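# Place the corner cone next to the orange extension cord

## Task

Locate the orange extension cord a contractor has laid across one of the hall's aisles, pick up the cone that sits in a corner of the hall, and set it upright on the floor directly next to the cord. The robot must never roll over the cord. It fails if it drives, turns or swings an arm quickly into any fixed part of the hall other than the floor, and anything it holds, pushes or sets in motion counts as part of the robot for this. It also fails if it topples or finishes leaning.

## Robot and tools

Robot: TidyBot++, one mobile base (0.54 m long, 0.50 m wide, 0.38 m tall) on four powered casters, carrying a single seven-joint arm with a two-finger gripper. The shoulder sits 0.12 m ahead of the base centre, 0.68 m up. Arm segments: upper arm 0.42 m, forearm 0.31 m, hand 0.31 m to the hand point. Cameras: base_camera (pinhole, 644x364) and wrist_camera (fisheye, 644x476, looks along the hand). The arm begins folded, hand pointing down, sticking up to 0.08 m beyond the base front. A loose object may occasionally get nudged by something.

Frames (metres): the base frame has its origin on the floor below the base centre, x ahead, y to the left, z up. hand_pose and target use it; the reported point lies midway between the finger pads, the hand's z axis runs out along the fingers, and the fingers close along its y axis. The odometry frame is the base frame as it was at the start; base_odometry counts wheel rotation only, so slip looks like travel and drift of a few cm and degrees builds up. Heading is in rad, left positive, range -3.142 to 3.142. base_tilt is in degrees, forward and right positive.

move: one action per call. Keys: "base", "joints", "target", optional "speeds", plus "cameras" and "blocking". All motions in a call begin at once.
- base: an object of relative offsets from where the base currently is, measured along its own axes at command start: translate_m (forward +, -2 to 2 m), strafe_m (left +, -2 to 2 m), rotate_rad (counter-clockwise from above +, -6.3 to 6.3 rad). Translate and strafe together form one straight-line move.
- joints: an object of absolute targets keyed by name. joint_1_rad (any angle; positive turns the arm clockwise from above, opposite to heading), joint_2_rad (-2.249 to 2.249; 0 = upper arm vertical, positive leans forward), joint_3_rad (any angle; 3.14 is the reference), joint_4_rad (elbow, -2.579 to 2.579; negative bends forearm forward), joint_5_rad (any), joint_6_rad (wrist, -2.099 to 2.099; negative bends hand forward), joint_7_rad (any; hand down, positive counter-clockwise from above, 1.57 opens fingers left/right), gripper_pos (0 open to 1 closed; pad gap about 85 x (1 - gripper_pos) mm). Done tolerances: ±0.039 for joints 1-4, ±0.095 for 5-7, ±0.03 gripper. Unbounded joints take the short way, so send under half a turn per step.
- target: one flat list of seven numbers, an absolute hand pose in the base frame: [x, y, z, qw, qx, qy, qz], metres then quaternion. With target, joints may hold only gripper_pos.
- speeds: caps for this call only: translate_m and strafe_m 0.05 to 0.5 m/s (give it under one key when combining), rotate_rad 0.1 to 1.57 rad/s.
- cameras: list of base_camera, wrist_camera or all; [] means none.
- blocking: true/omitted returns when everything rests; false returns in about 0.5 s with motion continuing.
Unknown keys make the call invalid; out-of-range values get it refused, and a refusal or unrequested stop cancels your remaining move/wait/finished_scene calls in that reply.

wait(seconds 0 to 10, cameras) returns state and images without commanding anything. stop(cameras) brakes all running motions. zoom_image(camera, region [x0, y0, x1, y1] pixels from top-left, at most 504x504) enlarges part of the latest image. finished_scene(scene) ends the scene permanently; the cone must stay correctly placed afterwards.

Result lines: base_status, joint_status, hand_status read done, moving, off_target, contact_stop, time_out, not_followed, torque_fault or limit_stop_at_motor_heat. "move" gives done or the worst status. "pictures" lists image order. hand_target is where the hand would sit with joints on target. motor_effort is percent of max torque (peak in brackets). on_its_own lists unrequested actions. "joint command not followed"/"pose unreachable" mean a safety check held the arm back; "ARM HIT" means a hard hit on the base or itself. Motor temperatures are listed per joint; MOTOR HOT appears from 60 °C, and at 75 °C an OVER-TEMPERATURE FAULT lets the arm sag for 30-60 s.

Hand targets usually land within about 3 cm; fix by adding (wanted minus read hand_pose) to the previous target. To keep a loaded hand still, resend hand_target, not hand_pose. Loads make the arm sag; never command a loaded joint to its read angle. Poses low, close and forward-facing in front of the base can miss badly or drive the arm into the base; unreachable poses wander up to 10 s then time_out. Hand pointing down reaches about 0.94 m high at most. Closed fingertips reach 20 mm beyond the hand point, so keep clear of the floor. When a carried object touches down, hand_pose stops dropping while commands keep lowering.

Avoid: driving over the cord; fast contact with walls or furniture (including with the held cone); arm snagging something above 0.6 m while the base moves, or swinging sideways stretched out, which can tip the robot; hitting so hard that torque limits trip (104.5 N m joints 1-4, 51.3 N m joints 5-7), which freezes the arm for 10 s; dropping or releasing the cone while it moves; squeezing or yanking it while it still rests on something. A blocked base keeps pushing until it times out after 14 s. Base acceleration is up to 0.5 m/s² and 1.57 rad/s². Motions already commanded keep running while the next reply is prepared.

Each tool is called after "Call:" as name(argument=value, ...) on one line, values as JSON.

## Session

Call:
move(joints={"joint_1_rad": 0, "joint_2_rad": -0.5, "joint_3_rad": 3.14, "joint_4_rad": -1.8, "joint_5_rad": 0, "joint_6_rad": -0.45, "joint_7_rad": 1.57, "gripper_pos": 0})

Scene clock: 2.03 s.
Motor temperatures (°C): [35 33 28 35 37 42 40]
move: done
base_odometry: x=+0.000 y=+0.000 heading=+0.000
base_tilt: forward=-0.2 right=+0.5
base_status: not commanded
joint_positions: joint_1_rad=+0.021 joint_2_rad=-0.492 joint_3_rad=+3.127 joint_4_rad=-1.802 joint_5_rad=+0.043 joint_6_rad=-0.519 joint_7_rad=+1.539 gripper_pos=+0.000
joint_status: all done
motor_effort: joint_1_rad=+1(2) joint_2_rad=-3(6) joint_3_rad=+0(2) joint_4_rad=+22(23) joint_5_rad=+0(1) joint_6_rad=+8(8) joint_7_rad=+0(2)
hand_pose: x=+0.5248 y=-0.0062 z=+1.0541 quat_wxyz=(+0.016, +0.792, -0.005, +0.610) (m; base frame)
hand_target: x=+0.5265 y=+0.0022 z=+1.0797 quat_wxyz=(+0.000, +0.768, +0.000, +0.641) (m; base frame)
hand_status: not commanded
pictures: base_camera, wrist_camera

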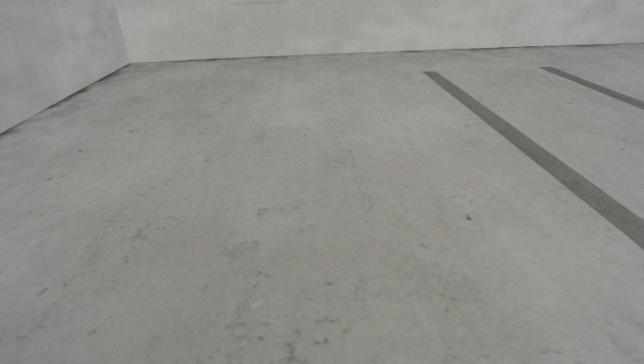

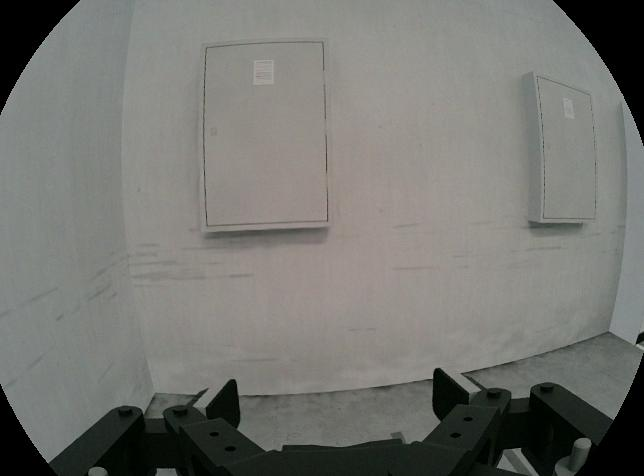

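Call:
move(joints={"joint_1_rad": 1.2}, cameras=["wrist_camera"])

Call:
move(joints={"joint_1_rad": 2.4}, cameras=["wrist_camera"])

Call:
move(joints={"joint_1_rad": 3.6}, cameras=["wrist_camera"])

Call:
move(joints={"joint_1_rad": 4.8}, cameras=["wrist_camera"])

Scene clock: 15.13 s.
Motor temperatures (°C): [35 33 28 35 37 42 40]
move: done
base_odometry: x=+0.000 y=+0.000 heading=+0.000
base_tilt: forward=-0.1 right=+0.5
base_status: not commanded
joint_positions: joint_1_rad=+1.180 joint_2_rad=-0.492 joint_3_rad=+3.132 joint_4_rad=-1.802 joint_5_rad=+0.042 joint_6_rad=-0.516 joint_7_rad=+1.539 gripper_pos=+0.000
joint_status: all done
motor_effort: joint_1_rad=+1(3) joint_2_rad=-3(4) joint_3_rad=+0(2) joint_4_rad=+23(23) joint_5_rad=+0(1) joint_6_rad=+8(9) joint_7_rad=+0(1)
hand_pose: x=+0.2735 y=-0.3756 z=+1.0552 quat_wxyz=(+0.348, +0.657, -0.440, +0.503) (m; base frame)
hand_target: x=+0.2687 y=-0.3790 z=+1.0797 quat_wxyz=(+0.362, +0.634, -0.433, +0.529) (m; base frame)
hand_status: not commanded
pictures: wrist_camera

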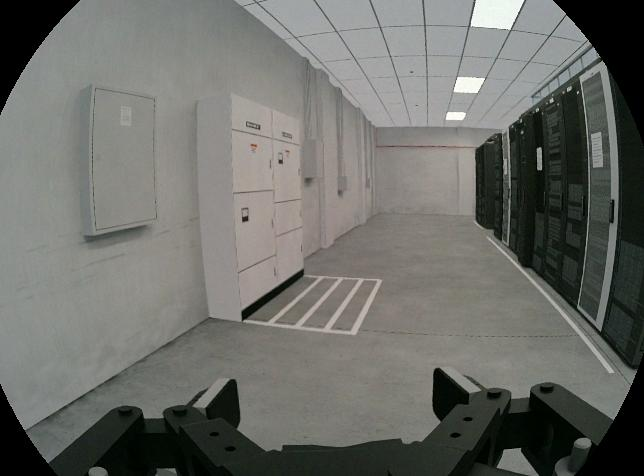

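Scene clock: 17.60 s.
Motor temperatures (°C): [35 33 28 35 37 42 40]
move: done
base_odometry: x=+0.000 y=+0.000 heading=+0.000
base_tilt: forward=-0.1 right=+0.5
base_status: not commanded
joint_positions: joint_1_rad=+2.380 joint_2_rad=-0.492 joint_3_rad=+3.134 joint_4_rad=-1.802 joint_5_rad=+0.041 joint_6_rad=-0.516 joint_7_rad=+1.539 gripper_pos=+0.000
joint_status: all done
motor_effort: joint_1_rad=+1(2) joint_2_rad=-2(4) joint_3_rad=+0(2) joint_4_rad=+22(23) joint_5_rad=+0(1) joint_6_rad=+8(9) joint_7_rad=+0(1)
hand_pose: x=-0.1757 y=-0.2795 z=+1.0553 quat_wxyz=(+0.571, +0.293, -0.735, +0.219) (m; base frame)
hand_target: x=-0.1800 y=-0.2769 z=+1.0797 quat_wxyz=(+0.597, +0.279, -0.715, +0.233) (m; base frame)
hand_status: not commanded
pictures: wrist_camera

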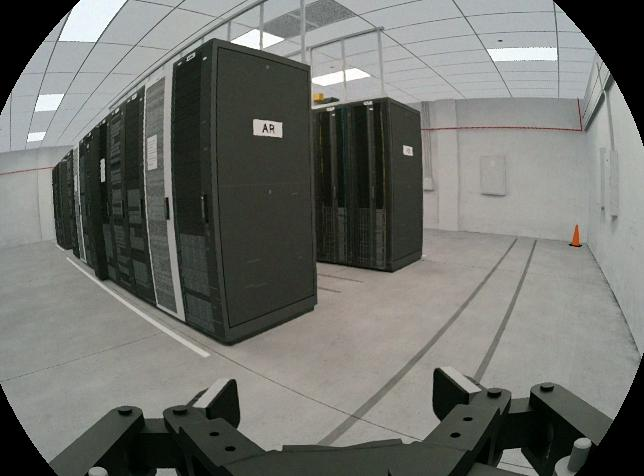

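Scene clock: 20.07 s.
Motor temperatures (°C): [35 33 28 35 37 42 40]
move: done
base_odometry: x=+0.000 y=+0.000 heading=+0.000
base_tilt: forward=-0.1 right=+0.6
base_status: not commanded
joint_positions: joint_1_rad=+3.580 joint_2_rad=-0.492 joint_3_rad=+3.135 joint_4_rad=-1.802 joint_5_rad=+0.041 joint_6_rad=-0.515 joint_7_rad=+1.539 gripper_pos=+0.000
joint_status: all done
motor_effort: joint_1_rad=+1(3) joint_2_rad=-3(4) joint_3_rad=+0(1) joint_4_rad=+22(23) joint_5_rad=+1(1) joint_6_rad=+8(9) joint_7_rad=+0(1)
hand_pose: x=-0.2481 y=+0.1738 z=+1.0553 quat_wxyz=(+0.595, -0.173, -0.772, -0.142) (m; base frame)
hand_target: x=-0.2474 y=+0.1783 z=+1.0797 quat_wxyz=(+0.624, -0.174, -0.748, -0.145) (m; base frame)
hand_status: not commanded
pictures: wrist_camera

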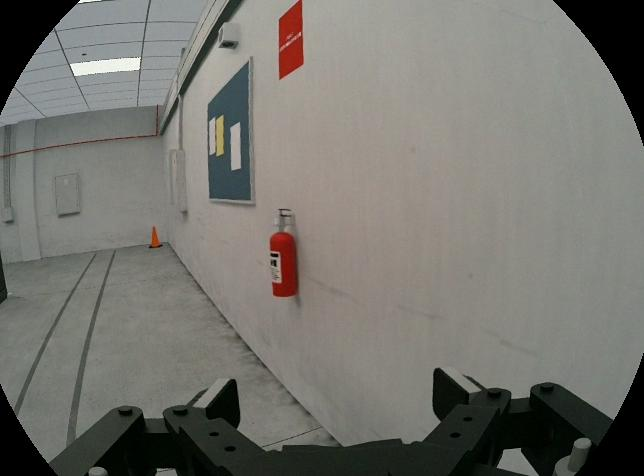

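Scene clock: 22.53 s.
Motor temperatures (°C): [35 33 28 35 37 42 40]
move: done
base_odometry: x=+0.000 y=+0.000 heading=+0.000
base_tilt: forward=-0.1 right=+0.5
base_status: not commanded
joint_positions: joint_1_rad=+4.780 joint_2_rad=-0.492 joint_3_rad=+3.136 joint_4_rad=-1.802 joint_5_rad=+0.041 joint_6_rad=-0.515 joint_7_rad=+1.539 gripper_pos=+0.000
joint_status: all done
motor_effort: joint_1_rad=+1(2) joint_2_rad=-3(4) joint_3_rad=+1(1) joint_4_rad=+23(23) joint_5_rad=+0(1) joint_6_rad=+8(8) joint_7_rad=+0(1)
hand_pose: x=+0.1483 y=+0.4052 z=+1.0553 quat_wxyz=(+0.411, -0.579, -0.539, -0.453) (m; base frame)
hand_target: x=+0.1524 y=+0.4061 z=+1.0797 quat_wxyz=(+0.433, -0.566, -0.519, -0.472) (m; base frame)
hand_status: not commanded
pictures: wrist_camera

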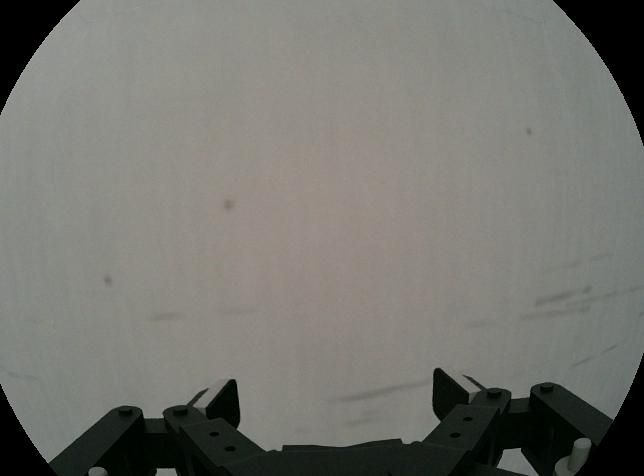

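Call:
move(joints={"joint_1_rad": 1.5}, cameras=["wrist_camera"])

Call:
zoom_image(camera="wrist_camera", region=[200, 190, 520, 370])

Call:
move(base={"rotate_rad": -3.14}, joints={"joint_1_rad": 0})

Call:
zoom_image(camera="wrist_camera", region=[150, 190, 470, 370])

Scene clock: 48.17 s.
Motor temperatures (°C): [35 32 28 35 37 42 40]
move: done
base_odometry: x=+0.000 y=+0.000 heading=+0.000
base_tilt: forward=-0.1 right=+0.5
base_status: not commanded
joint_positions: joint_1_rad=+7.764 joint_2_rad=-0.492 joint_3_rad=+3.136 joint_4_rad=-1.802 joint_5_rad=+0.041 joint_6_rad=-0.515 joint_7_rad=+1.539 gripper_pos=+0.000
joint_status: all done
motor_effort: joint_1_rad=+1(3) joint_2_rad=-3(4) joint_3_rad=+0(2) joint_4_rad=+22(23) joint_5_rad=+0(1) joint_6_rad=+8(8) joint_7_rad=+0(1)
hand_pose: x=+0.1540 y=-0.4048 z=+1.0554 quat_wxyz=(-0.419, -0.583, +0.535, -0.446) (m; base frame)
hand_target: x=+0.1500 y=-0.4063 z=+1.0797 quat_wxyz=(-0.437, -0.562, +0.523, -0.469) (m; base frame)
hand_status: not commanded
pictures: wrist_camera

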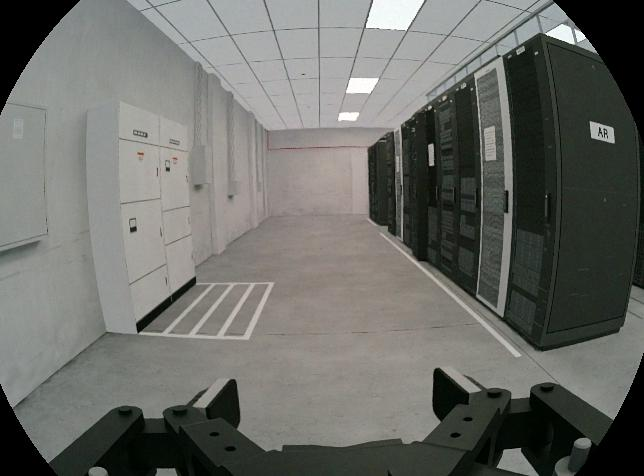

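Scaled by 1.575.

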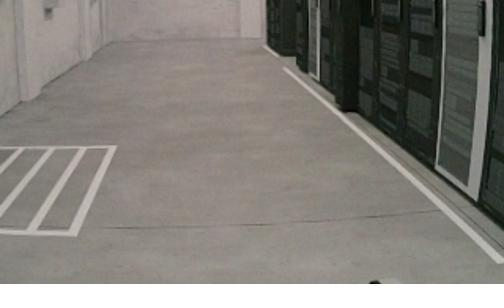

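Scene clock: 51.80 s.
Motor temperatures (°C): [35 32 28 35 37 42 40]
move: done
base_odometry: x=+0.000 y=+0.000 heading=-3.140
base_tilt: forward=-0.1 right=+0.5
base_status: done
joint_positions: joint_1_rad=+6.303 joint_2_rad=-0.494 joint_3_rad=+3.138 joint_4_rad=-1.802 joint_5_rad=+0.039 joint_6_rad=-0.515 joint_7_rad=+1.539 gripper_pos=+0.000
joint_status: all done
motor_effort: joint_1_rad=+1(3) joint_2_rad=-3(5) joint_3_rad=+1(2) joint_4_rad=+22(23) joint_5_rad=+0(1) joint_6_rad=+8(9) joint_7_rad=+0(1)
hand_pose: x=+0.5245 y=-0.0104 z=+1.0562 quat_wxyz=(-0.014, -0.790, +0.011, -0.613) (m; base frame)
hand_target: x=+0.5265 y=+0.0022 z=+1.0797 quat_wxyz=(+0.000, -0.768, +0.000, -0.641) (m; base frame)
hand_status: not commanded
pictures: base_camera, wrist_camera

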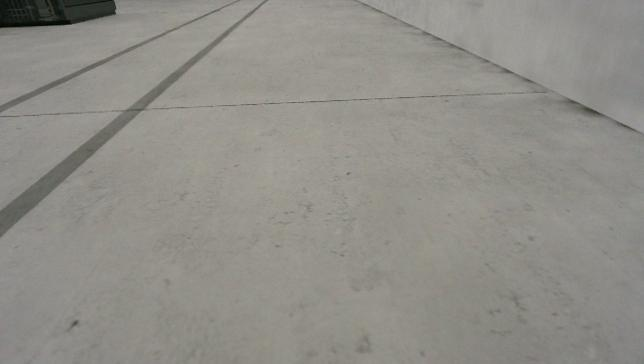

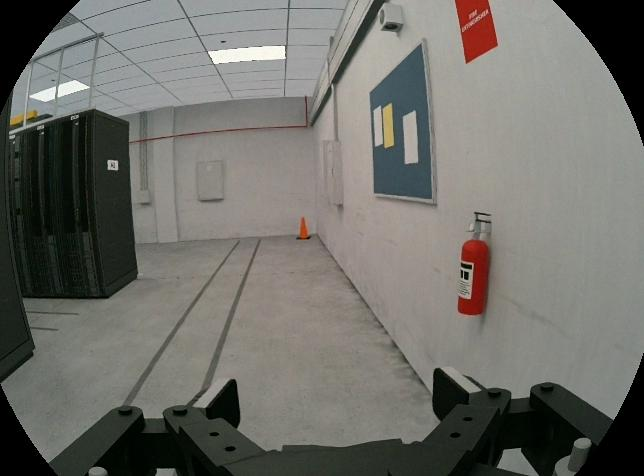

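Scaled by 1.575.

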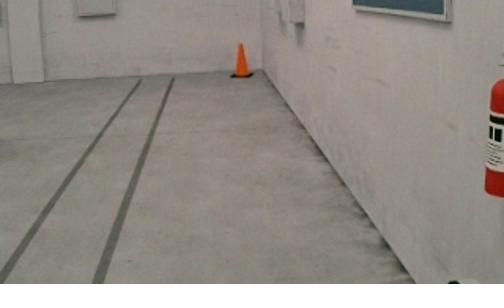

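Call:
move(base={"translate_m": 2.0}, joints={"joint_1_rad": -1.5})

Call:
zoom_image(camera="wrist_camera", region=[150, 190, 470, 370])

Scene clock: 72.07 s.
Motor temperatures (°C): [35 32 28 35 37 42 40]
move: done
base_odometry: x=-2.000 y=-0.004 heading=-3.140
base_tilt: forward=+0.0 right=+0.5
base_status: done
joint_positions: joint_1_rad=+4.802 joint_2_rad=-0.500 joint_3_rad=+3.139 joint_4_rad=-1.802 joint_5_rad=+0.039 joint_6_rad=-0.514 joint_7_rad=+1.539 gripper_pos=+0.000
joint_status: all done
motor_effort: joint_1_rad=+1(3) joint_2_rad=-3(4) joint_3_rad=+1(2) joint_4_rad=+23(23) joint_5_rad=+0(1) joint_6_rad=+8(9) joint_7_rad=+0(1)
hand_pose: x=+0.1586 y=+0.4014 z=+1.0589 quat_wxyz=(+0.409, -0.585, -0.529, -0.460) (m; base frame)
hand_target: x=+0.1456 y=+0.4066 z=+1.0797 quat_wxyz=(+0.437, -0.561, -0.524, -0.469) (m; base frame)
hand_status: not commanded
pictures: base_camera, wrist_camera

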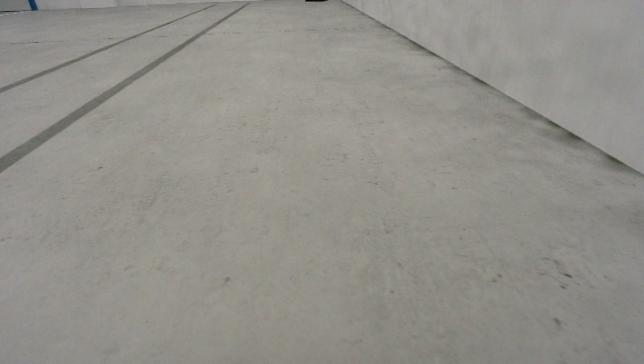

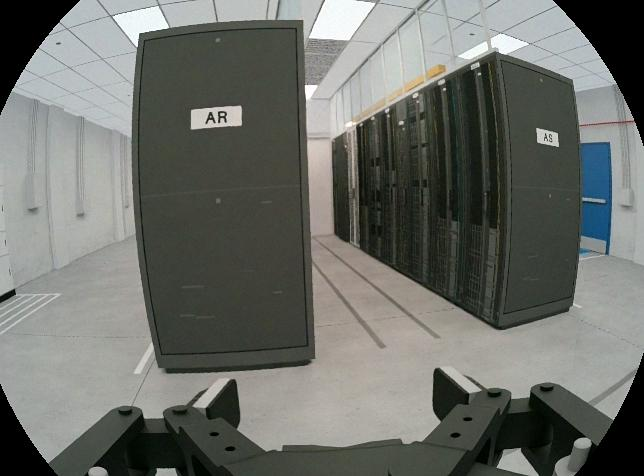

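Scaled by 1.575.

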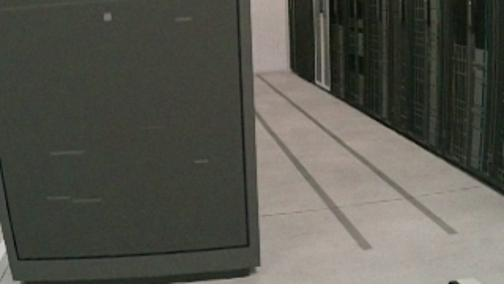

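Call:
move(base={"translate_m": 2.0, "strafe_m": 0.6}, joints={"joint_1_rad": -1.5})

Call:
zoom_image(camera="wrist_camera", region=[150, 190, 470, 370])

Scene clock: 110.57 s.
Motor temperatures (°C): [35 32 28 36 37 42 40]
move: done
base_odometry: x=-4.000 y=-0.607 heading=-3.140
base_tilt: forward=-0.1 right=+0.5
base_status: done
joint_positions: joint_1_rad=+4.802 joint_2_rad=-0.500 joint_3_rad=+3.140 joint_4_rad=-1.802 joint_5_rad=+0.038 joint_6_rad=-0.514 joint_7_rad=+1.539 gripper_pos=+0.000
joint_status: all done
motor_effort: joint_1_rad=+1(1) joint_2_rad=-2(4) joint_3_rad=+1(2) joint_4_rad=+22(23) joint_5_rad=+0(1) joint_6_rad=+8(9) joint_7_rad=+0(1)
hand_pose: x=+0.1588 y=+0.4014 z=+1.0590 quat_wxyz=(+0.409, -0.585, -0.529, -0.459) (m; base frame)
hand_target: x=+0.1456 y=+0.4066 z=+1.0797 quat_wxyz=(+0.437, -0.561, -0.524, -0.469) (m; base frame)
hand_status: not commanded
pictures: base_camera, wrist_camera

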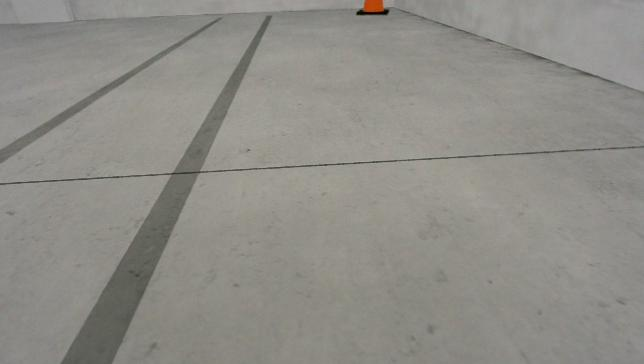

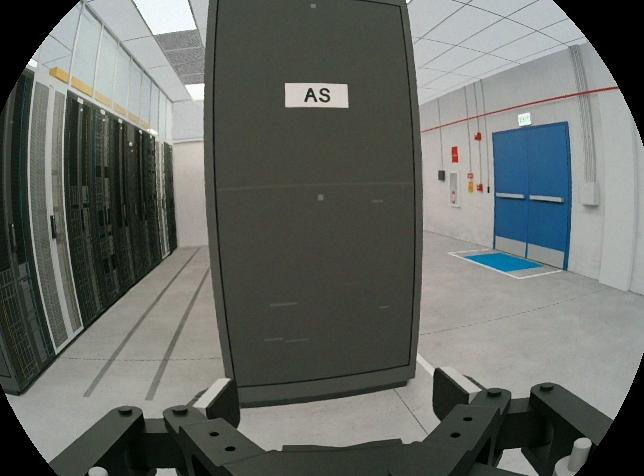

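Scaled by 1.575.

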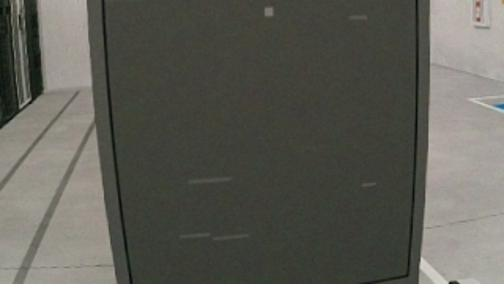

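Call:
move(base={"rotate_rad": -0.125}, cameras=[])

Call:
move(base={"translate_m": 1.9}, joints={"joint_1_rad": -1.2})

Call:
zoom_image(camera="wrist_camera", region=[100, 190, 420, 370])

Scene clock: 121.93 s.
Motor temperatures (°C): [35 32 28 36 37 42 40]
move: done
base_odometry: x=-4.000 y=-0.607 heading=+3.018
base_tilt: forward=-0.1 right=+0.6
base_status: done
joint_positions: joint_1_rad=+4.799 joint_2_rad=-0.500 joint_3_rad=+3.141 joint_4_rad=-1.802 joint_5_rad=+0.038 joint_6_rad=-0.514 joint_7_rad=+1.539 gripper_pos=+0.000
joint_status: not commanded
motor_effort: joint_1_rad=+1(2) joint_2_rad=-3(4) joint_3_rad=+1(1) joint_4_rad=+22(23) joint_5_rad=+0(1) joint_6_rad=+8(9) joint_7_rad=+0(1)
hand_pose: x=+0.1582 y=+0.4014 z=+1.0590 quat_wxyz=(+0.410, -0.584, -0.529, -0.459) (m; base frame)
hand_target: x=+0.1456 y=+0.4066 z=+1.0797 quat_wxyz=(+0.437, -0.561, -0.524, -0.469) (m; base frame)
hand_status: not commanded
pictures: none
No camera images: "cameras" was empty.

Scene clock: 127.07 s.
Motor temperatures (°C): [35 32 28 36 37 42 40]
move: done
base_odometry: x=-5.885 y=-0.372 heading=+3.018
base_tilt: forward=-0.2 right=+0.5
base_status: done
joint_positions: joint_1_rad=+5.064 joint_2_rad=-0.500 joint_3_rad=+3.140 joint_4_rad=-1.802 joint_5_rad=+0.038 joint_6_rad=-0.514 joint_7_rad=+1.539 gripper_pos=+0.000
joint_status: all done
motor_effort: joint_1_rad=+1(2) joint_2_rad=-2(4) joint_3_rad=+1(3) joint_4_rad=+23(23) joint_5_rad=+1(1) joint_6_rad=+8(9) joint_7_rad=+0(1)
hand_pose: x=+0.2613 y=+0.3774 z=+1.0590 quat_wxyz=(+0.346, -0.649, -0.448, -0.509) (m; base frame)
hand_target: x=+0.2646 y=+0.3806 z=+1.0797 quat_wxyz=(+0.362, -0.633, -0.434, -0.529) (m; base frame)
hand_status: not commanded
pictures: base_camera, wrist_camera

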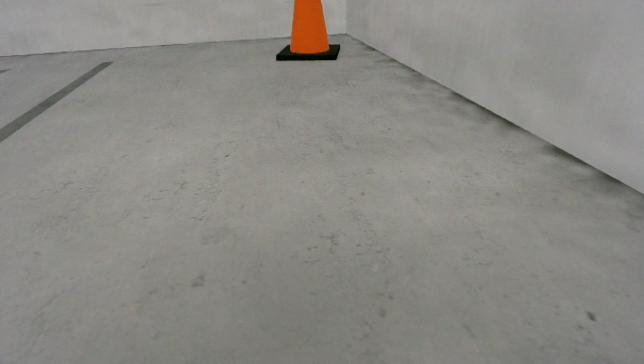

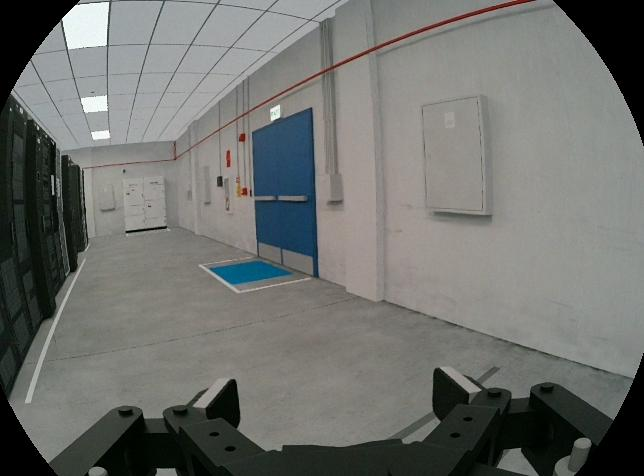

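Scaled by 1.575.

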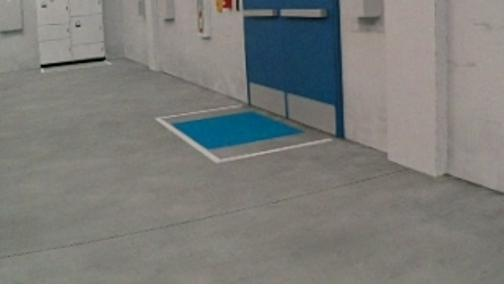

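Call:
move(base={"translate_m": 1.39, "strafe_m": 0.05}, joints={"joint_1_rad": 0, "joint_2_rad": 0, "joint_4_rad": -2.0, "joint_6_rad": -1.14})

Scene clock: 142.33 s.
Motor temperatures (°C): [35 32 28 36 37 42 40]
move: done
base_odometry: x=-7.271 y=-0.250 heading=+3.017
base_tilt: forward=-0.1 right=+0.5
base_status: done
joint_positions: joint_1_rad=+6.264 joint_2_rad=-0.008 joint_3_rad=+3.138 joint_4_rad=-1.983 joint_5_rad=+0.037 joint_6_rad=-1.080 joint_7_rad=+1.539 gripper_pos=+0.000
joint_status: all done
motor_effort: joint_1_rad=+1(3) joint_2_rad=-15(17) joint_3_rad=+0(3) joint_4_rad=+17(23) joint_5_rad=+0(1) joint_6_rad=+1(9) joint_7_rad=+0(1)
hand_pose: x=+0.4318 y=-0.0017 z=+0.6691 quat_wxyz=(-0.016, -0.999, -0.004, -0.044) (m; base frame)
hand_target: x=+0.4053 y=+0.0018 z=+0.6605 quat_wxyz=(+0.000, -1.000, +0.000, -0.001) (m; base frame)
hand_status: not commanded
pictures: base_camera, wrist_camera

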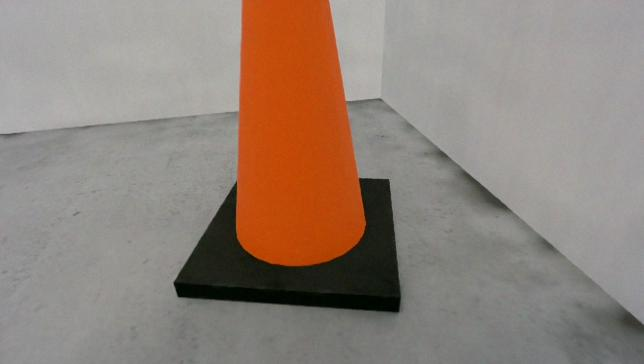

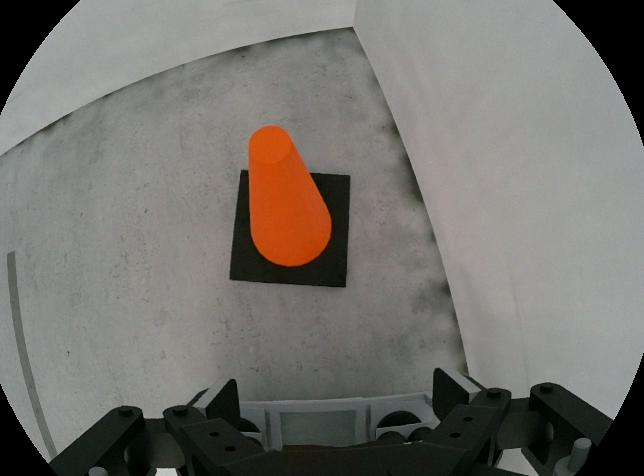

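Call:
move(joints={"joint_1_rad": -0.11, "joint_2_rad": 0.528, "joint_4_rad": -1.43, "joint_5_rad": -0.05, "joint_6_rad": -1.23}, cameras=["wrist_camera"])

Scene clock: 192.10 s.
Motor temperatures (°C): [35 32 28 35 37 42 40]
move: done
base_odometry: x=-7.271 y=-0.250 heading=+3.017
base_tilt: forward=-0.1 right=+0.6
base_status: not commanded
joint_positions: joint_1_rad=+6.192 joint_2_rad=+0.513 joint_3_rad=+3.138 joint_4_rad=-1.439 joint_5_rad=-0.006 joint_6_rad=-1.168 joint_7_rad=+1.539 gripper_pos=+0.000
joint_status: all done
motor_effort: joint_1_rad=+1(2) joint_2_rad=-33(35) joint_3_rad=+0(1) joint_4_rad=+17(18) joint_5_rad=+0(1) joint_6_rad=+1(1) joint_7_rad=+0(1)
hand_pose: x=+0.6216 y=+0.0506 z=+0.6202 quat_wxyz=(+0.004, -0.999, -0.030, -0.011) (m; base frame)
hand_target: x=+0.6029 y=+0.0703 z=+0.6160 quat_wxyz=(+0.022, -0.998, -0.046, +0.024) (m; base frame)
hand_status: not commanded
pictures: wrist_camera

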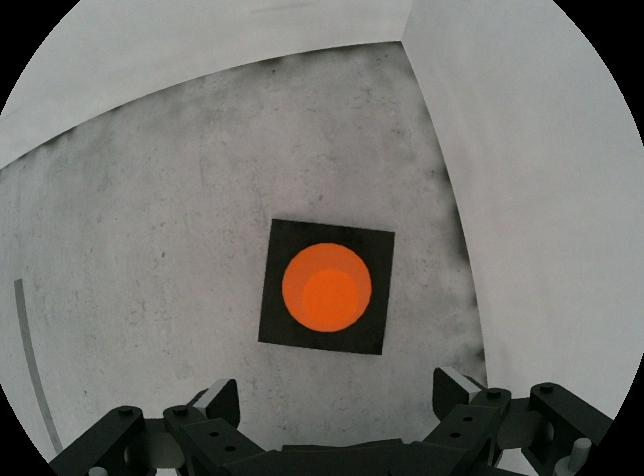

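Call:
move(joints={"joint_2_rad": 0.73, "joint_4_rad": -1.492, "joint_6_rad": -0.89}, cameras=["wrist_camera"])

Call:
move(joints={"joint_2_rad": 0.83, "joint_4_rad": -1.54, "joint_6_rad": -0.745}, cameras=["wrist_camera"])

Scene clock: 218.97 s.
Motor temperatures (°C): [35 33 28 35 37 42 40]
move: done
base_odometry: x=-7.271 y=-0.250 heading=+3.017
base_tilt: forward=-0.1 right=+0.6
base_status: not commanded
joint_positions: joint_1_rad=+6.192 joint_2_rad=+0.722 joint_3_rad=+3.138 joint_4_rad=-1.481 joint_5_rad=-0.007 joint_6_rad=-0.952 joint_7_rad=+1.539 gripper_pos=+0.000
joint_status: all done
motor_effort: joint_1_rad=+1(1) joint_2_rad=-38(42) joint_3_rad=-1(1) joint_4_rad=+15(17) joint_5_rad=+0(1) joint_6_rad=+0(1) joint_7_rad=+0(1)
hand_pose: x=+0.6437 y=+0.0528 z=+0.5005 quat_wxyz=(+0.004, -1.000, -0.029, +0.007) (m; base frame)
hand_target: x=+0.6542 y=+0.0735 z=+0.4939 quat_wxyz=(+0.021, -0.999, -0.040, -0.014) (m; base frame)
hand_status: not commanded
pictures: wrist_camera

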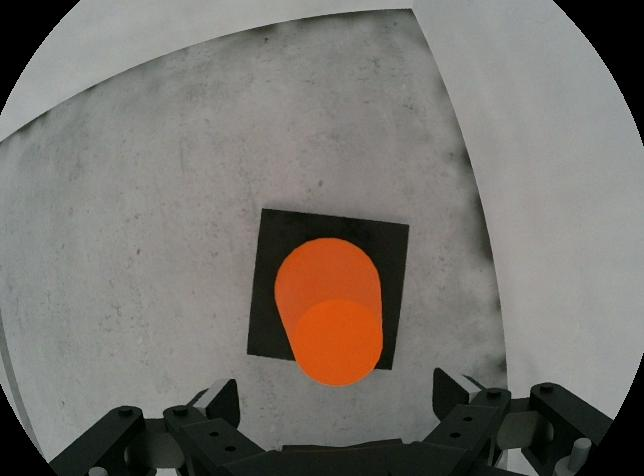

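Scene clock: 220.20 s.
Motor temperatures (°C): [35 33 28 35 37 42 40]
move: done
base_odometry: x=-7.271 y=-0.250 heading=+3.017
base_tilt: forward=-0.1 right=+0.6
base_status: not commanded
joint_positions: joint_1_rad=+6.192 joint_2_rad=+0.822 joint_3_rad=+3.138 joint_4_rad=-1.529 joint_5_rad=-0.007 joint_6_rad=-0.806 joint_7_rad=+1.539 gripper_pos=+0.000
joint_status: all done
motor_effort: joint_1_rad=+1(1) joint_2_rad=-39(42) joint_3_rad=-1(1) joint_4_rad=+12(15) joint_5_rad=+0(1) joint_6_rad=+0(1) joint_7_rad=+0(1)
hand_pose: x=+0.6433 y=+0.0526 z=+0.4361 quat_wxyz=(+0.003, -1.000, -0.028, +0.008) (m; base frame)
hand_target: x=+0.6525 y=+0.0718 z=+0.4295 quat_wxyz=(+0.019, -0.999, -0.037, -0.012) (m; base frame)
hand_status: not commanded
pictures: wrist_camera

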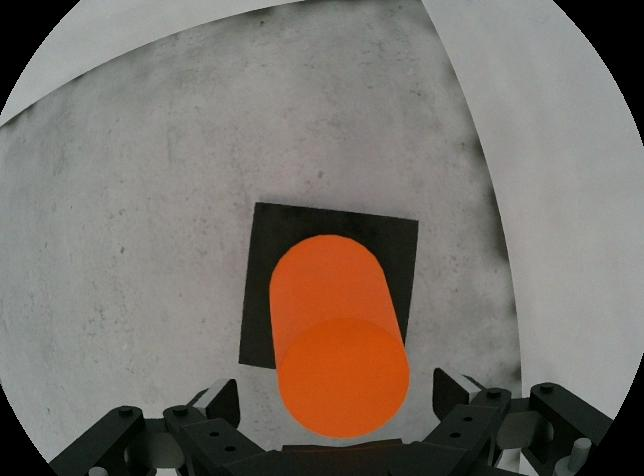

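Call:
move(joints={"gripper_pos": 0.4}, cameras=[])

Call:
move(joints={"gripper_pos": 0.55}, cameras=["wrist_camera"])

Call:
move(joints={"gripper_pos": 0.8}, cameras=["wrist_camera"])

Scene clock: 232.00 s.
Motor temperatures (°C): [35 33 28 35 37 42 40]
move: done
base_odometry: x=-7.271 y=-0.250 heading=+3.017
base_tilt: forward=-0.1 right=+0.5
base_status: not commanded
joint_positions: joint_1_rad=+6.191 joint_2_rad=+0.819 joint_3_rad=+3.145 joint_4_rad=-1.530 joint_5_rad=-0.010 joint_6_rad=-0.805 joint_7_rad=+1.539 gripper_pos=+0.398
joint_status: all done
motor_effort: joint_1_rad=-1(3) joint_2_rad=-36(39) joint_3_rad=-2(5) joint_4_rad=+13(15) joint_5_rad=-1(3) joint_6_rad=+1(2) joint_7_rad=+0(1)
hand_pose: x=+0.6439 y=+0.0502 z=+0.4371 quat_wxyz=(+0.002, -1.000, -0.026, +0.006) (m; base frame)
hand_target: x=+0.6525 y=+0.0718 z=+0.4295 quat_wxyz=(+0.019, -0.999, -0.037, -0.012) (m; base frame)
hand_status: not commanded
pictures: none
No camera images: "cameras" was empty.

Scene clock: 232.57 s.
Motor temperatures (°C): [35 33 28 35 37 42 40]
move: off_target
base_odometry: x=-7.271 y=-0.250 heading=+3.017
base_tilt: forward=+0.0 right=+0.5
base_status: not commanded
joint_positions: joint_1_rad=+6.191 joint_2_rad=+0.816 joint_3_rad=+3.146 joint_4_rad=-1.532 joint_5_rad=-0.010 joint_6_rad=-0.805 joint_7_rad=+1.539 gripper_pos=+0.476
joint_status: gripper_pos off_target (ended at +0.476, target +0.550)
motor_effort: joint_1_rad=-1(3) joint_2_rad=-37(38) joint_3_rad=-3(4) joint_4_rad=+13(16) joint_5_rad=-1(3) joint_6_rad=+1(4) joint_7_rad=+1(1)
hand_pose: x=+0.6440 y=+0.0500 z=+0.4385 quat_wxyz=(+0.002, -1.000, -0.026, +0.005) (m; base frame)
hand_target: x=+0.6525 y=+0.0718 z=+0.4295 quat_wxyz=(+0.019, -0.999, -0.037, -0.012) (m; base frame)
hand_status: not commanded
pictures: wrist_camera

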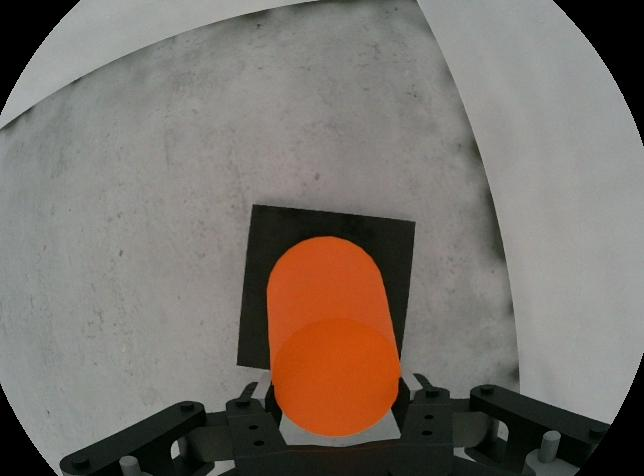

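Scene clock: 233.23 s.
Motor temperatures (°C): [35 33 28 35 37 42 40]
move: off_target
base_odometry: x=-7.271 y=-0.250 heading=+3.017
base_tilt: forward=-0.1 right=+0.6
base_status: not commanded
joint_positions: joint_1_rad=+6.191 joint_2_rad=+0.816 joint_3_rad=+3.146 joint_4_rad=-1.532 joint_5_rad=-0.010 joint_6_rad=-0.805 joint_7_rad=+1.539 gripper_pos=+0.476
joint_status: gripper_pos off_target (ended at +0.476, target +0.800)
motor_effort: joint_1_rad=+0(1) joint_2_rad=-36(37) joint_3_rad=-2(3) joint_4_rad=+13(14) joint_5_rad=-1(1) joint_6_rad=+2(2) joint_7_rad=+1(1)
hand_pose: x=+0.6441 y=+0.0500 z=+0.4385 quat_wxyz=(+0.002, -1.000, -0.025, +0.005) (m; base frame)
hand_target: x=+0.6525 y=+0.0718 z=+0.4295 quat_wxyz=(+0.019, -0.999, -0.037, -0.012) (m; base frame)
hand_status: not commanded
pictures: wrist_camera

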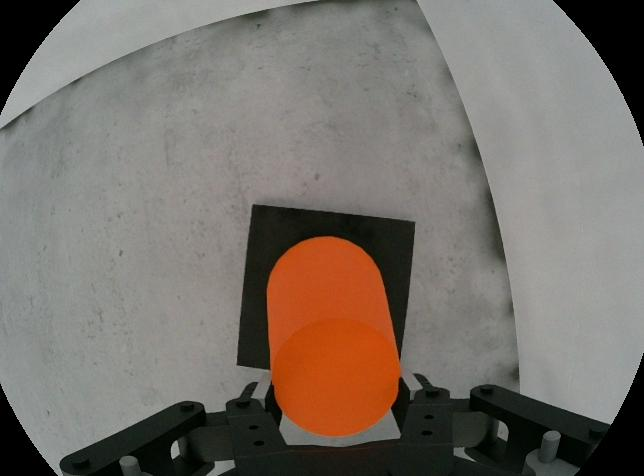

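Call:
move(joints={"joint_2_rad": 0.7, "joint_4_rad": -1.48, "joint_6_rad": -0.86}, cameras=["wrist_camera"])

Call:
move(joints={"joint_2_rad": 0.52, "joint_4_rad": -1.46, "joint_6_rad": -1.14}, cameras=["wrist_camera"])

Scene clock: 240.47 s.
Motor temperatures (°C): [35 33 28 35 37 42 40]
move: off_target
base_odometry: x=-7.271 y=-0.250 heading=+3.017
base_tilt: forward=-0.1 right=+0.6
base_status: not commanded
joint_positions: joint_1_rad=+6.189 joint_2_rad=+0.758 joint_3_rad=+3.145 joint_4_rad=-1.514 joint_5_rad=-0.013 joint_6_rad=-0.821 joint_7_rad=+1.539 gripper_pos=+0.477
joint_status: joint_2_rad off_target (ended at +0.758, target +0.700); the others done
motor_effort: joint_1_rad=+1(1) joint_2_rad=-49(53) joint_3_rad=+0(2) joint_4_rad=+19(20) joint_5_rad=+1(2) joint_6_rad=+1(3) joint_7_rad=+1(1)
hand_pose: x=+0.6610 y=+0.0533 z=+0.4734 quat_wxyz=(+0.005, -0.999, -0.025, -0.024) (m; base frame)
hand_target: x=+0.6747 y=+0.0755 z=+0.5143 quat_wxyz=(+0.023, -0.998, -0.040, -0.050) (m; base frame)
hand_status: not commanded
pictures: wrist_camera

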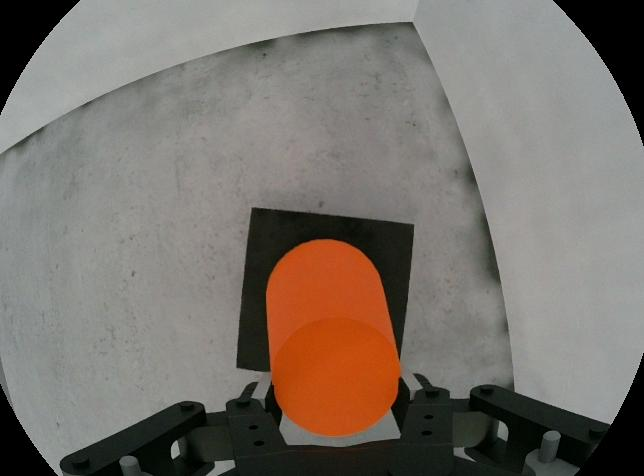

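Scene clock: 242.33 s.
Motor temperatures (°C): [35 33 28 35 37 42 40]
move: off_target
base_odometry: x=-7.271 y=-0.250 heading=+3.017
base_tilt: forward=-0.1 right=+0.5
base_status: not commanded
joint_positions: joint_1_rad=+6.189 joint_2_rad=+0.563 joint_3_rad=+3.145 joint_4_rad=-1.496 joint_5_rad=-0.013 joint_6_rad=-1.093 joint_7_rad=+1.539 gripper_pos=+0.477
joint_status: joint_2_rad off_target (ended at +0.563, target +0.520); the others done
motor_effort: joint_1_rad=+1(1) joint_2_rad=-45(54) joint_3_rad=+0(1) joint_4_rad=+22(24) joint_5_rad=+0(0) joint_6_rad=+0(2) joint_7_rad=+0(1)
hand_pose: x=+0.6156 y=+0.0499 z=+0.5790 quat_wxyz=(+0.005, -1.000, -0.026, +0.005) (m; base frame)
hand_target: x=+0.6185 y=+0.0715 z=+0.6110 quat_wxyz=(+0.024, -0.999, -0.045, -0.009) (m; base frame)
hand_status: not commanded
pictures: wrist_camera

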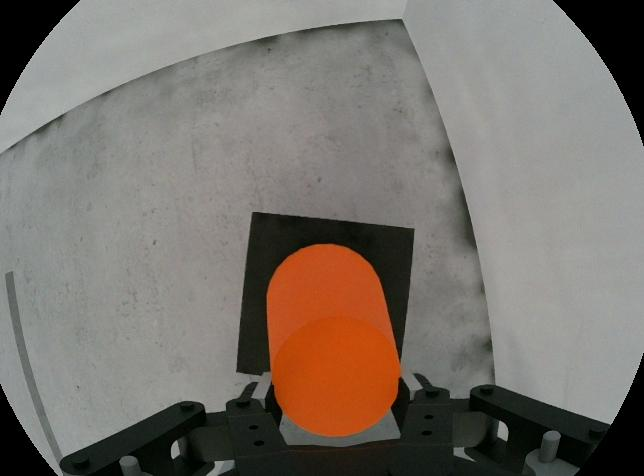

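Call:
move(joints={"joint_1_rad": 0.0, "joint_2_rad": 0.3, "joint_4_rad": -1.4, "joint_6_rad": -1.42}, cameras=[])

Call:
move(base={"translate_m": -0.75}, joints={"joint_2_rad": 0.06, "joint_4_rad": -1.31, "joint_6_rad": -1.74}, cameras=["wrist_camera"])

Call:
move(base={"rotate_rad": 1.75}, speeds={"rotate_rad": 1.2})

Scene clock: 292.67 s.
Motor temperatures (°C): [35 34 28 36 37 42 40]
move: off_target
base_odometry: x=-7.271 y=-0.250 heading=+3.017
base_tilt: forward=-0.1 right=+0.6
base_status: not commanded
joint_positions: joint_1_rad=+6.272 joint_2_rad=+0.339 joint_3_rad=+3.144 joint_4_rad=-1.438 joint_5_rad=-0.018 joint_6_rad=-1.368 joint_7_rad=+1.539 gripper_pos=+0.477
joint_status: joint_2_rad off_target (ended at +0.339, target +0.300); the others done
motor_effort: joint_1_rad=+1(3) joint_2_rad=-38(48) joint_3_rad=-1(2) joint_4_rad=+24(25) joint_5_rad=+0(2) joint_6_rad=+0(2) joint_7_rad=+1(1)
hand_pose: x=+0.5657 y=+0.0107 z=+0.7030 quat_wxyz=(+0.008, -1.000, +0.013, +0.002) (m; base frame)
hand_target: x=+0.5618 y=+0.0174 z=+0.7325 quat_wxyz=(+0.025, -1.000, +0.003, -0.011) (m; base frame)
hand_status: not commanded
pictures: none
No camera images: "cameras" was empty.

Scene clock: 295.57 s.
Motor temperatures (°C): [35 34 28 36 37 42 40]
move: done
base_odometry: x=-6.527 y=-0.343 heading=+3.018
base_tilt: forward=-0.1 right=+0.5
base_status: done
joint_positions: joint_1_rad=+6.274 joint_2_rad=+0.094 joint_3_rad=+3.144 joint_4_rad=-1.347 joint_5_rad=-0.019 joint_6_rad=-1.704 joint_7_rad=+1.539 gripper_pos=+0.478
joint_status: all done
motor_effort: joint_1_rad=+1(2) joint_2_rad=-27(45) joint_3_rad=+0(1) joint_4_rad=+25(27) joint_5_rad=+0(2) joint_6_rad=+1(4) joint_7_rad=+1(1)
hand_pose: x=+0.4693 y=+0.0097 z=+0.8302 quat_wxyz=(+0.009, -1.000, +0.011, +0.002) (m; base frame)
hand_target: x=+0.4620 y=+0.0172 z=+0.8538 quat_wxyz=(+0.025, -1.000, -0.005, -0.016) (m; base frame)
hand_status: not commanded
pictures: wrist_camera

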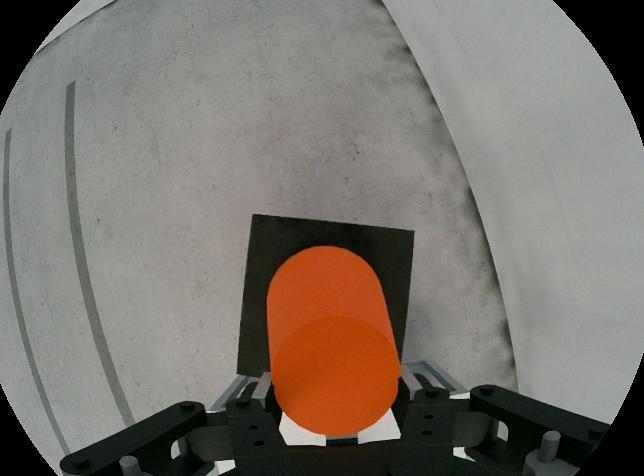

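Scene clock: 298.07 s.
Motor temperatures (°C): [35 34 28 36 37 42 40]
move: done
base_odometry: x=-6.527 y=-0.343 heading=-1.516
base_tilt: forward=-0.1 right=+0.6
base_status: done
joint_positions: joint_1_rad=+6.279 joint_2_rad=+0.094 joint_3_rad=+3.140 joint_4_rad=-1.343 joint_5_rad=-0.031 joint_6_rad=-1.705 joint_7_rad=+1.539 gripper_pos=+0.478
joint_status: not commanded
motor_effort: joint_1_rad=+1(3) joint_2_rad=-27(29) joint_3_rad=+1(3) joint_4_rad=+25(27) joint_5_rad=+0(4) joint_6_rad=+0(3) joint_7_rad=+0(1)
hand_pose: x=+0.4699 y=+0.0129 z=+0.8315 quat_wxyz=(+0.015, -1.000, +0.011, +0.001) (m; base frame)
hand_target: x=+0.4620 y=+0.0172 z=+0.8538 quat_wxyz=(+0.025, -1.000, -0.005, -0.016) (m; base frame)
hand_status: not commanded
pictures: base_camera, wrist_camera

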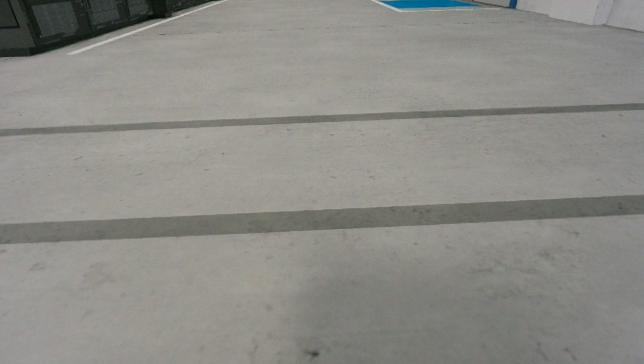

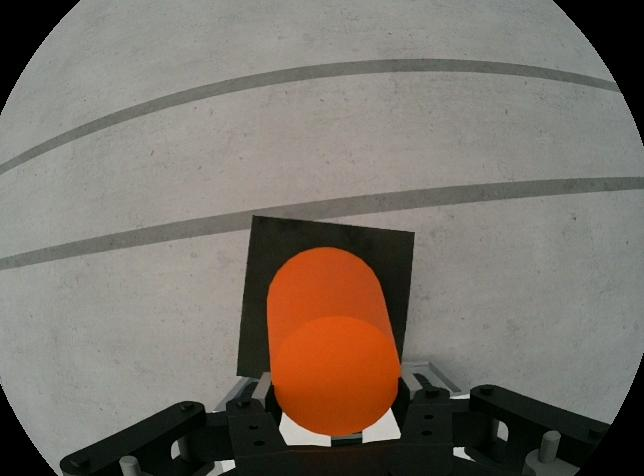

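Call:
zoom_image(camera="base_camera", region=[0, 0, 500, 120])

Scaled by 1.008.

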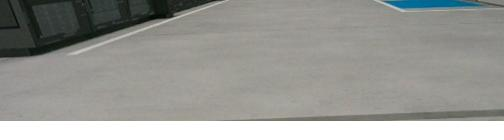

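Call:
move(base={"translate_m": 2.0}, cameras=["base_camera"])

Scene clock: 351.67 s.
Motor temperatures (°C): [35 34 28 36 37 42 40]
move: done
base_odometry: x=-6.417 y=-2.340 heading=-1.515
base_tilt: forward=+0.0 right=+0.5
base_status: done
joint_positions: joint_1_rad=+6.279 joint_2_rad=+0.096 joint_3_rad=+3.140 joint_4_rad=-1.343 joint_5_rad=-0.031 joint_6_rad=-1.706 joint_7_rad=+1.539 gripper_pos=+0.478
joint_status: not commanded
motor_effort: joint_1_rad=+1(1) joint_2_rad=-27(30) joint_3_rad=+0(1) joint_4_rad=+25(27) joint_5_rad=-1(2) joint_6_rad=+0(3) joint_7_rad=+0(1)
hand_pose: x=+0.4697 y=+0.0129 z=+0.8310 quat_wxyz=(+0.015, -1.000, +0.011, +0.002) (m; base frame)
hand_target: x=+0.4620 y=+0.0172 z=+0.8538 quat_wxyz=(+0.025, -1.000, -0.005, -0.016) (m; base frame)
hand_status: not commanded
pictures: base_camera

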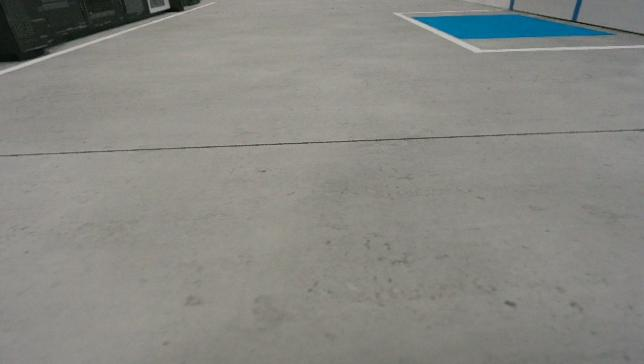

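Call:
move(base={"translate_m": 2.0}, cameras=["base_camera"])

Call:
zoom_image(camera="base_camera", region=[0, 0, 500, 100])

Scene clock: 365.33 s.
Motor temperatures (°C): [35 34 28 36 37 42 40]
move: done
base_odometry: x=-6.306 y=-4.337 heading=-1.515
base_tilt: forward=-0.1 right=+0.5
base_status: done
joint_positions: joint_1_rad=+6.279 joint_2_rad=+0.095 joint_3_rad=+3.140 joint_4_rad=-1.343 joint_5_rad=-0.031 joint_6_rad=-1.709 joint_7_rad=+1.539 gripper_pos=+0.478
joint_status: not commanded
motor_effort: joint_1_rad=+1(1) joint_2_rad=-27(30) joint_3_rad=+0(1) joint_4_rad=+25(27) joint_5_rad=-1(1) joint_6_rad=+0(3) joint_7_rad=+0(1)
hand_pose: x=+0.4687 y=+0.0129 z=+0.8311 quat_wxyz=(+0.015, -1.000, +0.011, +0.003) (m; base frame)
hand_target: x=+0.4620 y=+0.0172 z=+0.8538 quat_wxyz=(+0.025, -1.000, -0.005, -0.016) (m; base frame)
hand_status: not commanded
pictures: base_camera

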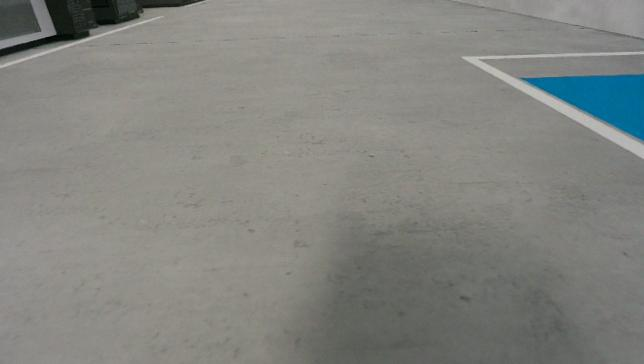

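Scaled by 1.008.

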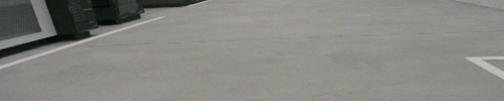

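Call:
move(base={"translate_m": 2.0}, cameras=["base_camera"])

Call:
zoom_image(camera="base_camera", region=[0, 0, 500, 100])

Scene clock: 374.00 s.
Motor temperatures (°C): [35 34 28 36 37 42 40]
move: done
base_odometry: x=-6.194 y=-6.334 heading=-1.514
base_tilt: forward=-0.1 right=+0.5
base_status: done
joint_positions: joint_1_rad=+6.279 joint_2_rad=+0.095 joint_3_rad=+3.140 joint_4_rad=-1.343 joint_5_rad=-0.031 joint_6_rad=-1.713 joint_7_rad=+1.539 gripper_pos=+0.478
joint_status: not commanded
motor_effort: joint_1_rad=+1(1) joint_2_rad=-26(30) joint_3_rad=+0(1) joint_4_rad=+25(27) joint_5_rad=-1(1) joint_6_rad=+1(3) joint_7_rad=+0(1)
hand_pose: x=+0.4677 y=+0.0129 z=+0.8312 quat_wxyz=(+0.015, -1.000, +0.011, +0.005) (m; base frame)
hand_target: x=+0.4620 y=+0.0172 z=+0.8538 quat_wxyz=(+0.025, -1.000, -0.005, -0.016) (m; base frame)
hand_status: not commanded
pictures: base_camera

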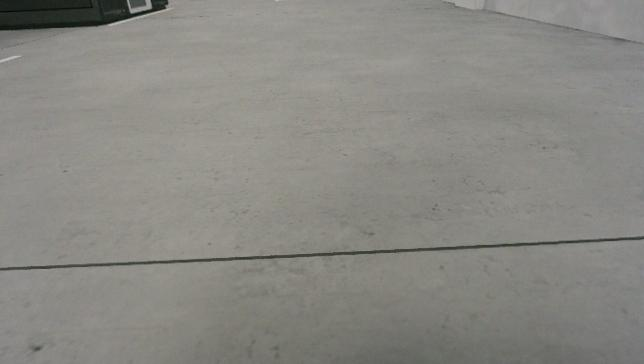

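Scaled by 1.008.

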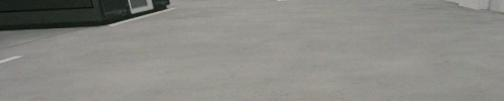

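Call:
move(base={"translate_m": 2.0}, cameras=["base_camera"])

Call:
zoom_image(camera="base_camera", region=[0, 0, 500, 100])

Scene clock: 387.23 s.
Motor temperatures (°C): [35 34 28 36 37 42 40]
move: done
base_odometry: x=-6.080 y=-8.331 heading=-1.514
base_tilt: forward=-0.1 right=+0.5
base_status: done
joint_positions: joint_1_rad=+6.279 joint_2_rad=+0.095 joint_3_rad=+3.140 joint_4_rad=-1.342 joint_5_rad=-0.031 joint_6_rad=-1.713 joint_7_rad=+1.539 gripper_pos=+0.478
joint_status: not commanded
motor_effort: joint_1_rad=+1(1) joint_2_rad=-27(30) joint_3_rad=+0(1) joint_4_rad=+24(27) joint_5_rad=-1(2) joint_6_rad=+0(3) joint_7_rad=+0(1)
hand_pose: x=+0.4677 y=+0.0129 z=+0.8313 quat_wxyz=(+0.015, -1.000, +0.011, +0.005) (m; base frame)
hand_target: x=+0.4620 y=+0.0172 z=+0.8538 quat_wxyz=(+0.025, -1.000, -0.005, -0.016) (m; base frame)
hand_status: not commanded
pictures: base_camera

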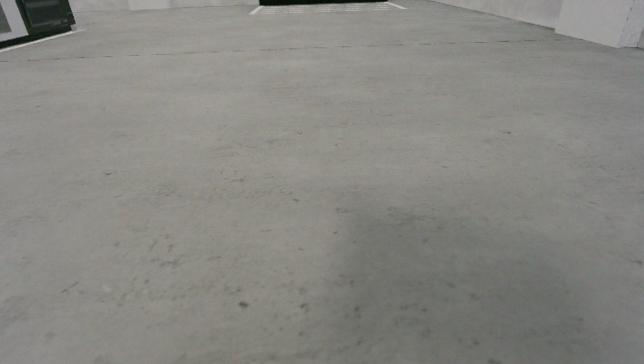

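Scaled by 1.008.

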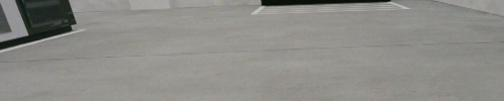

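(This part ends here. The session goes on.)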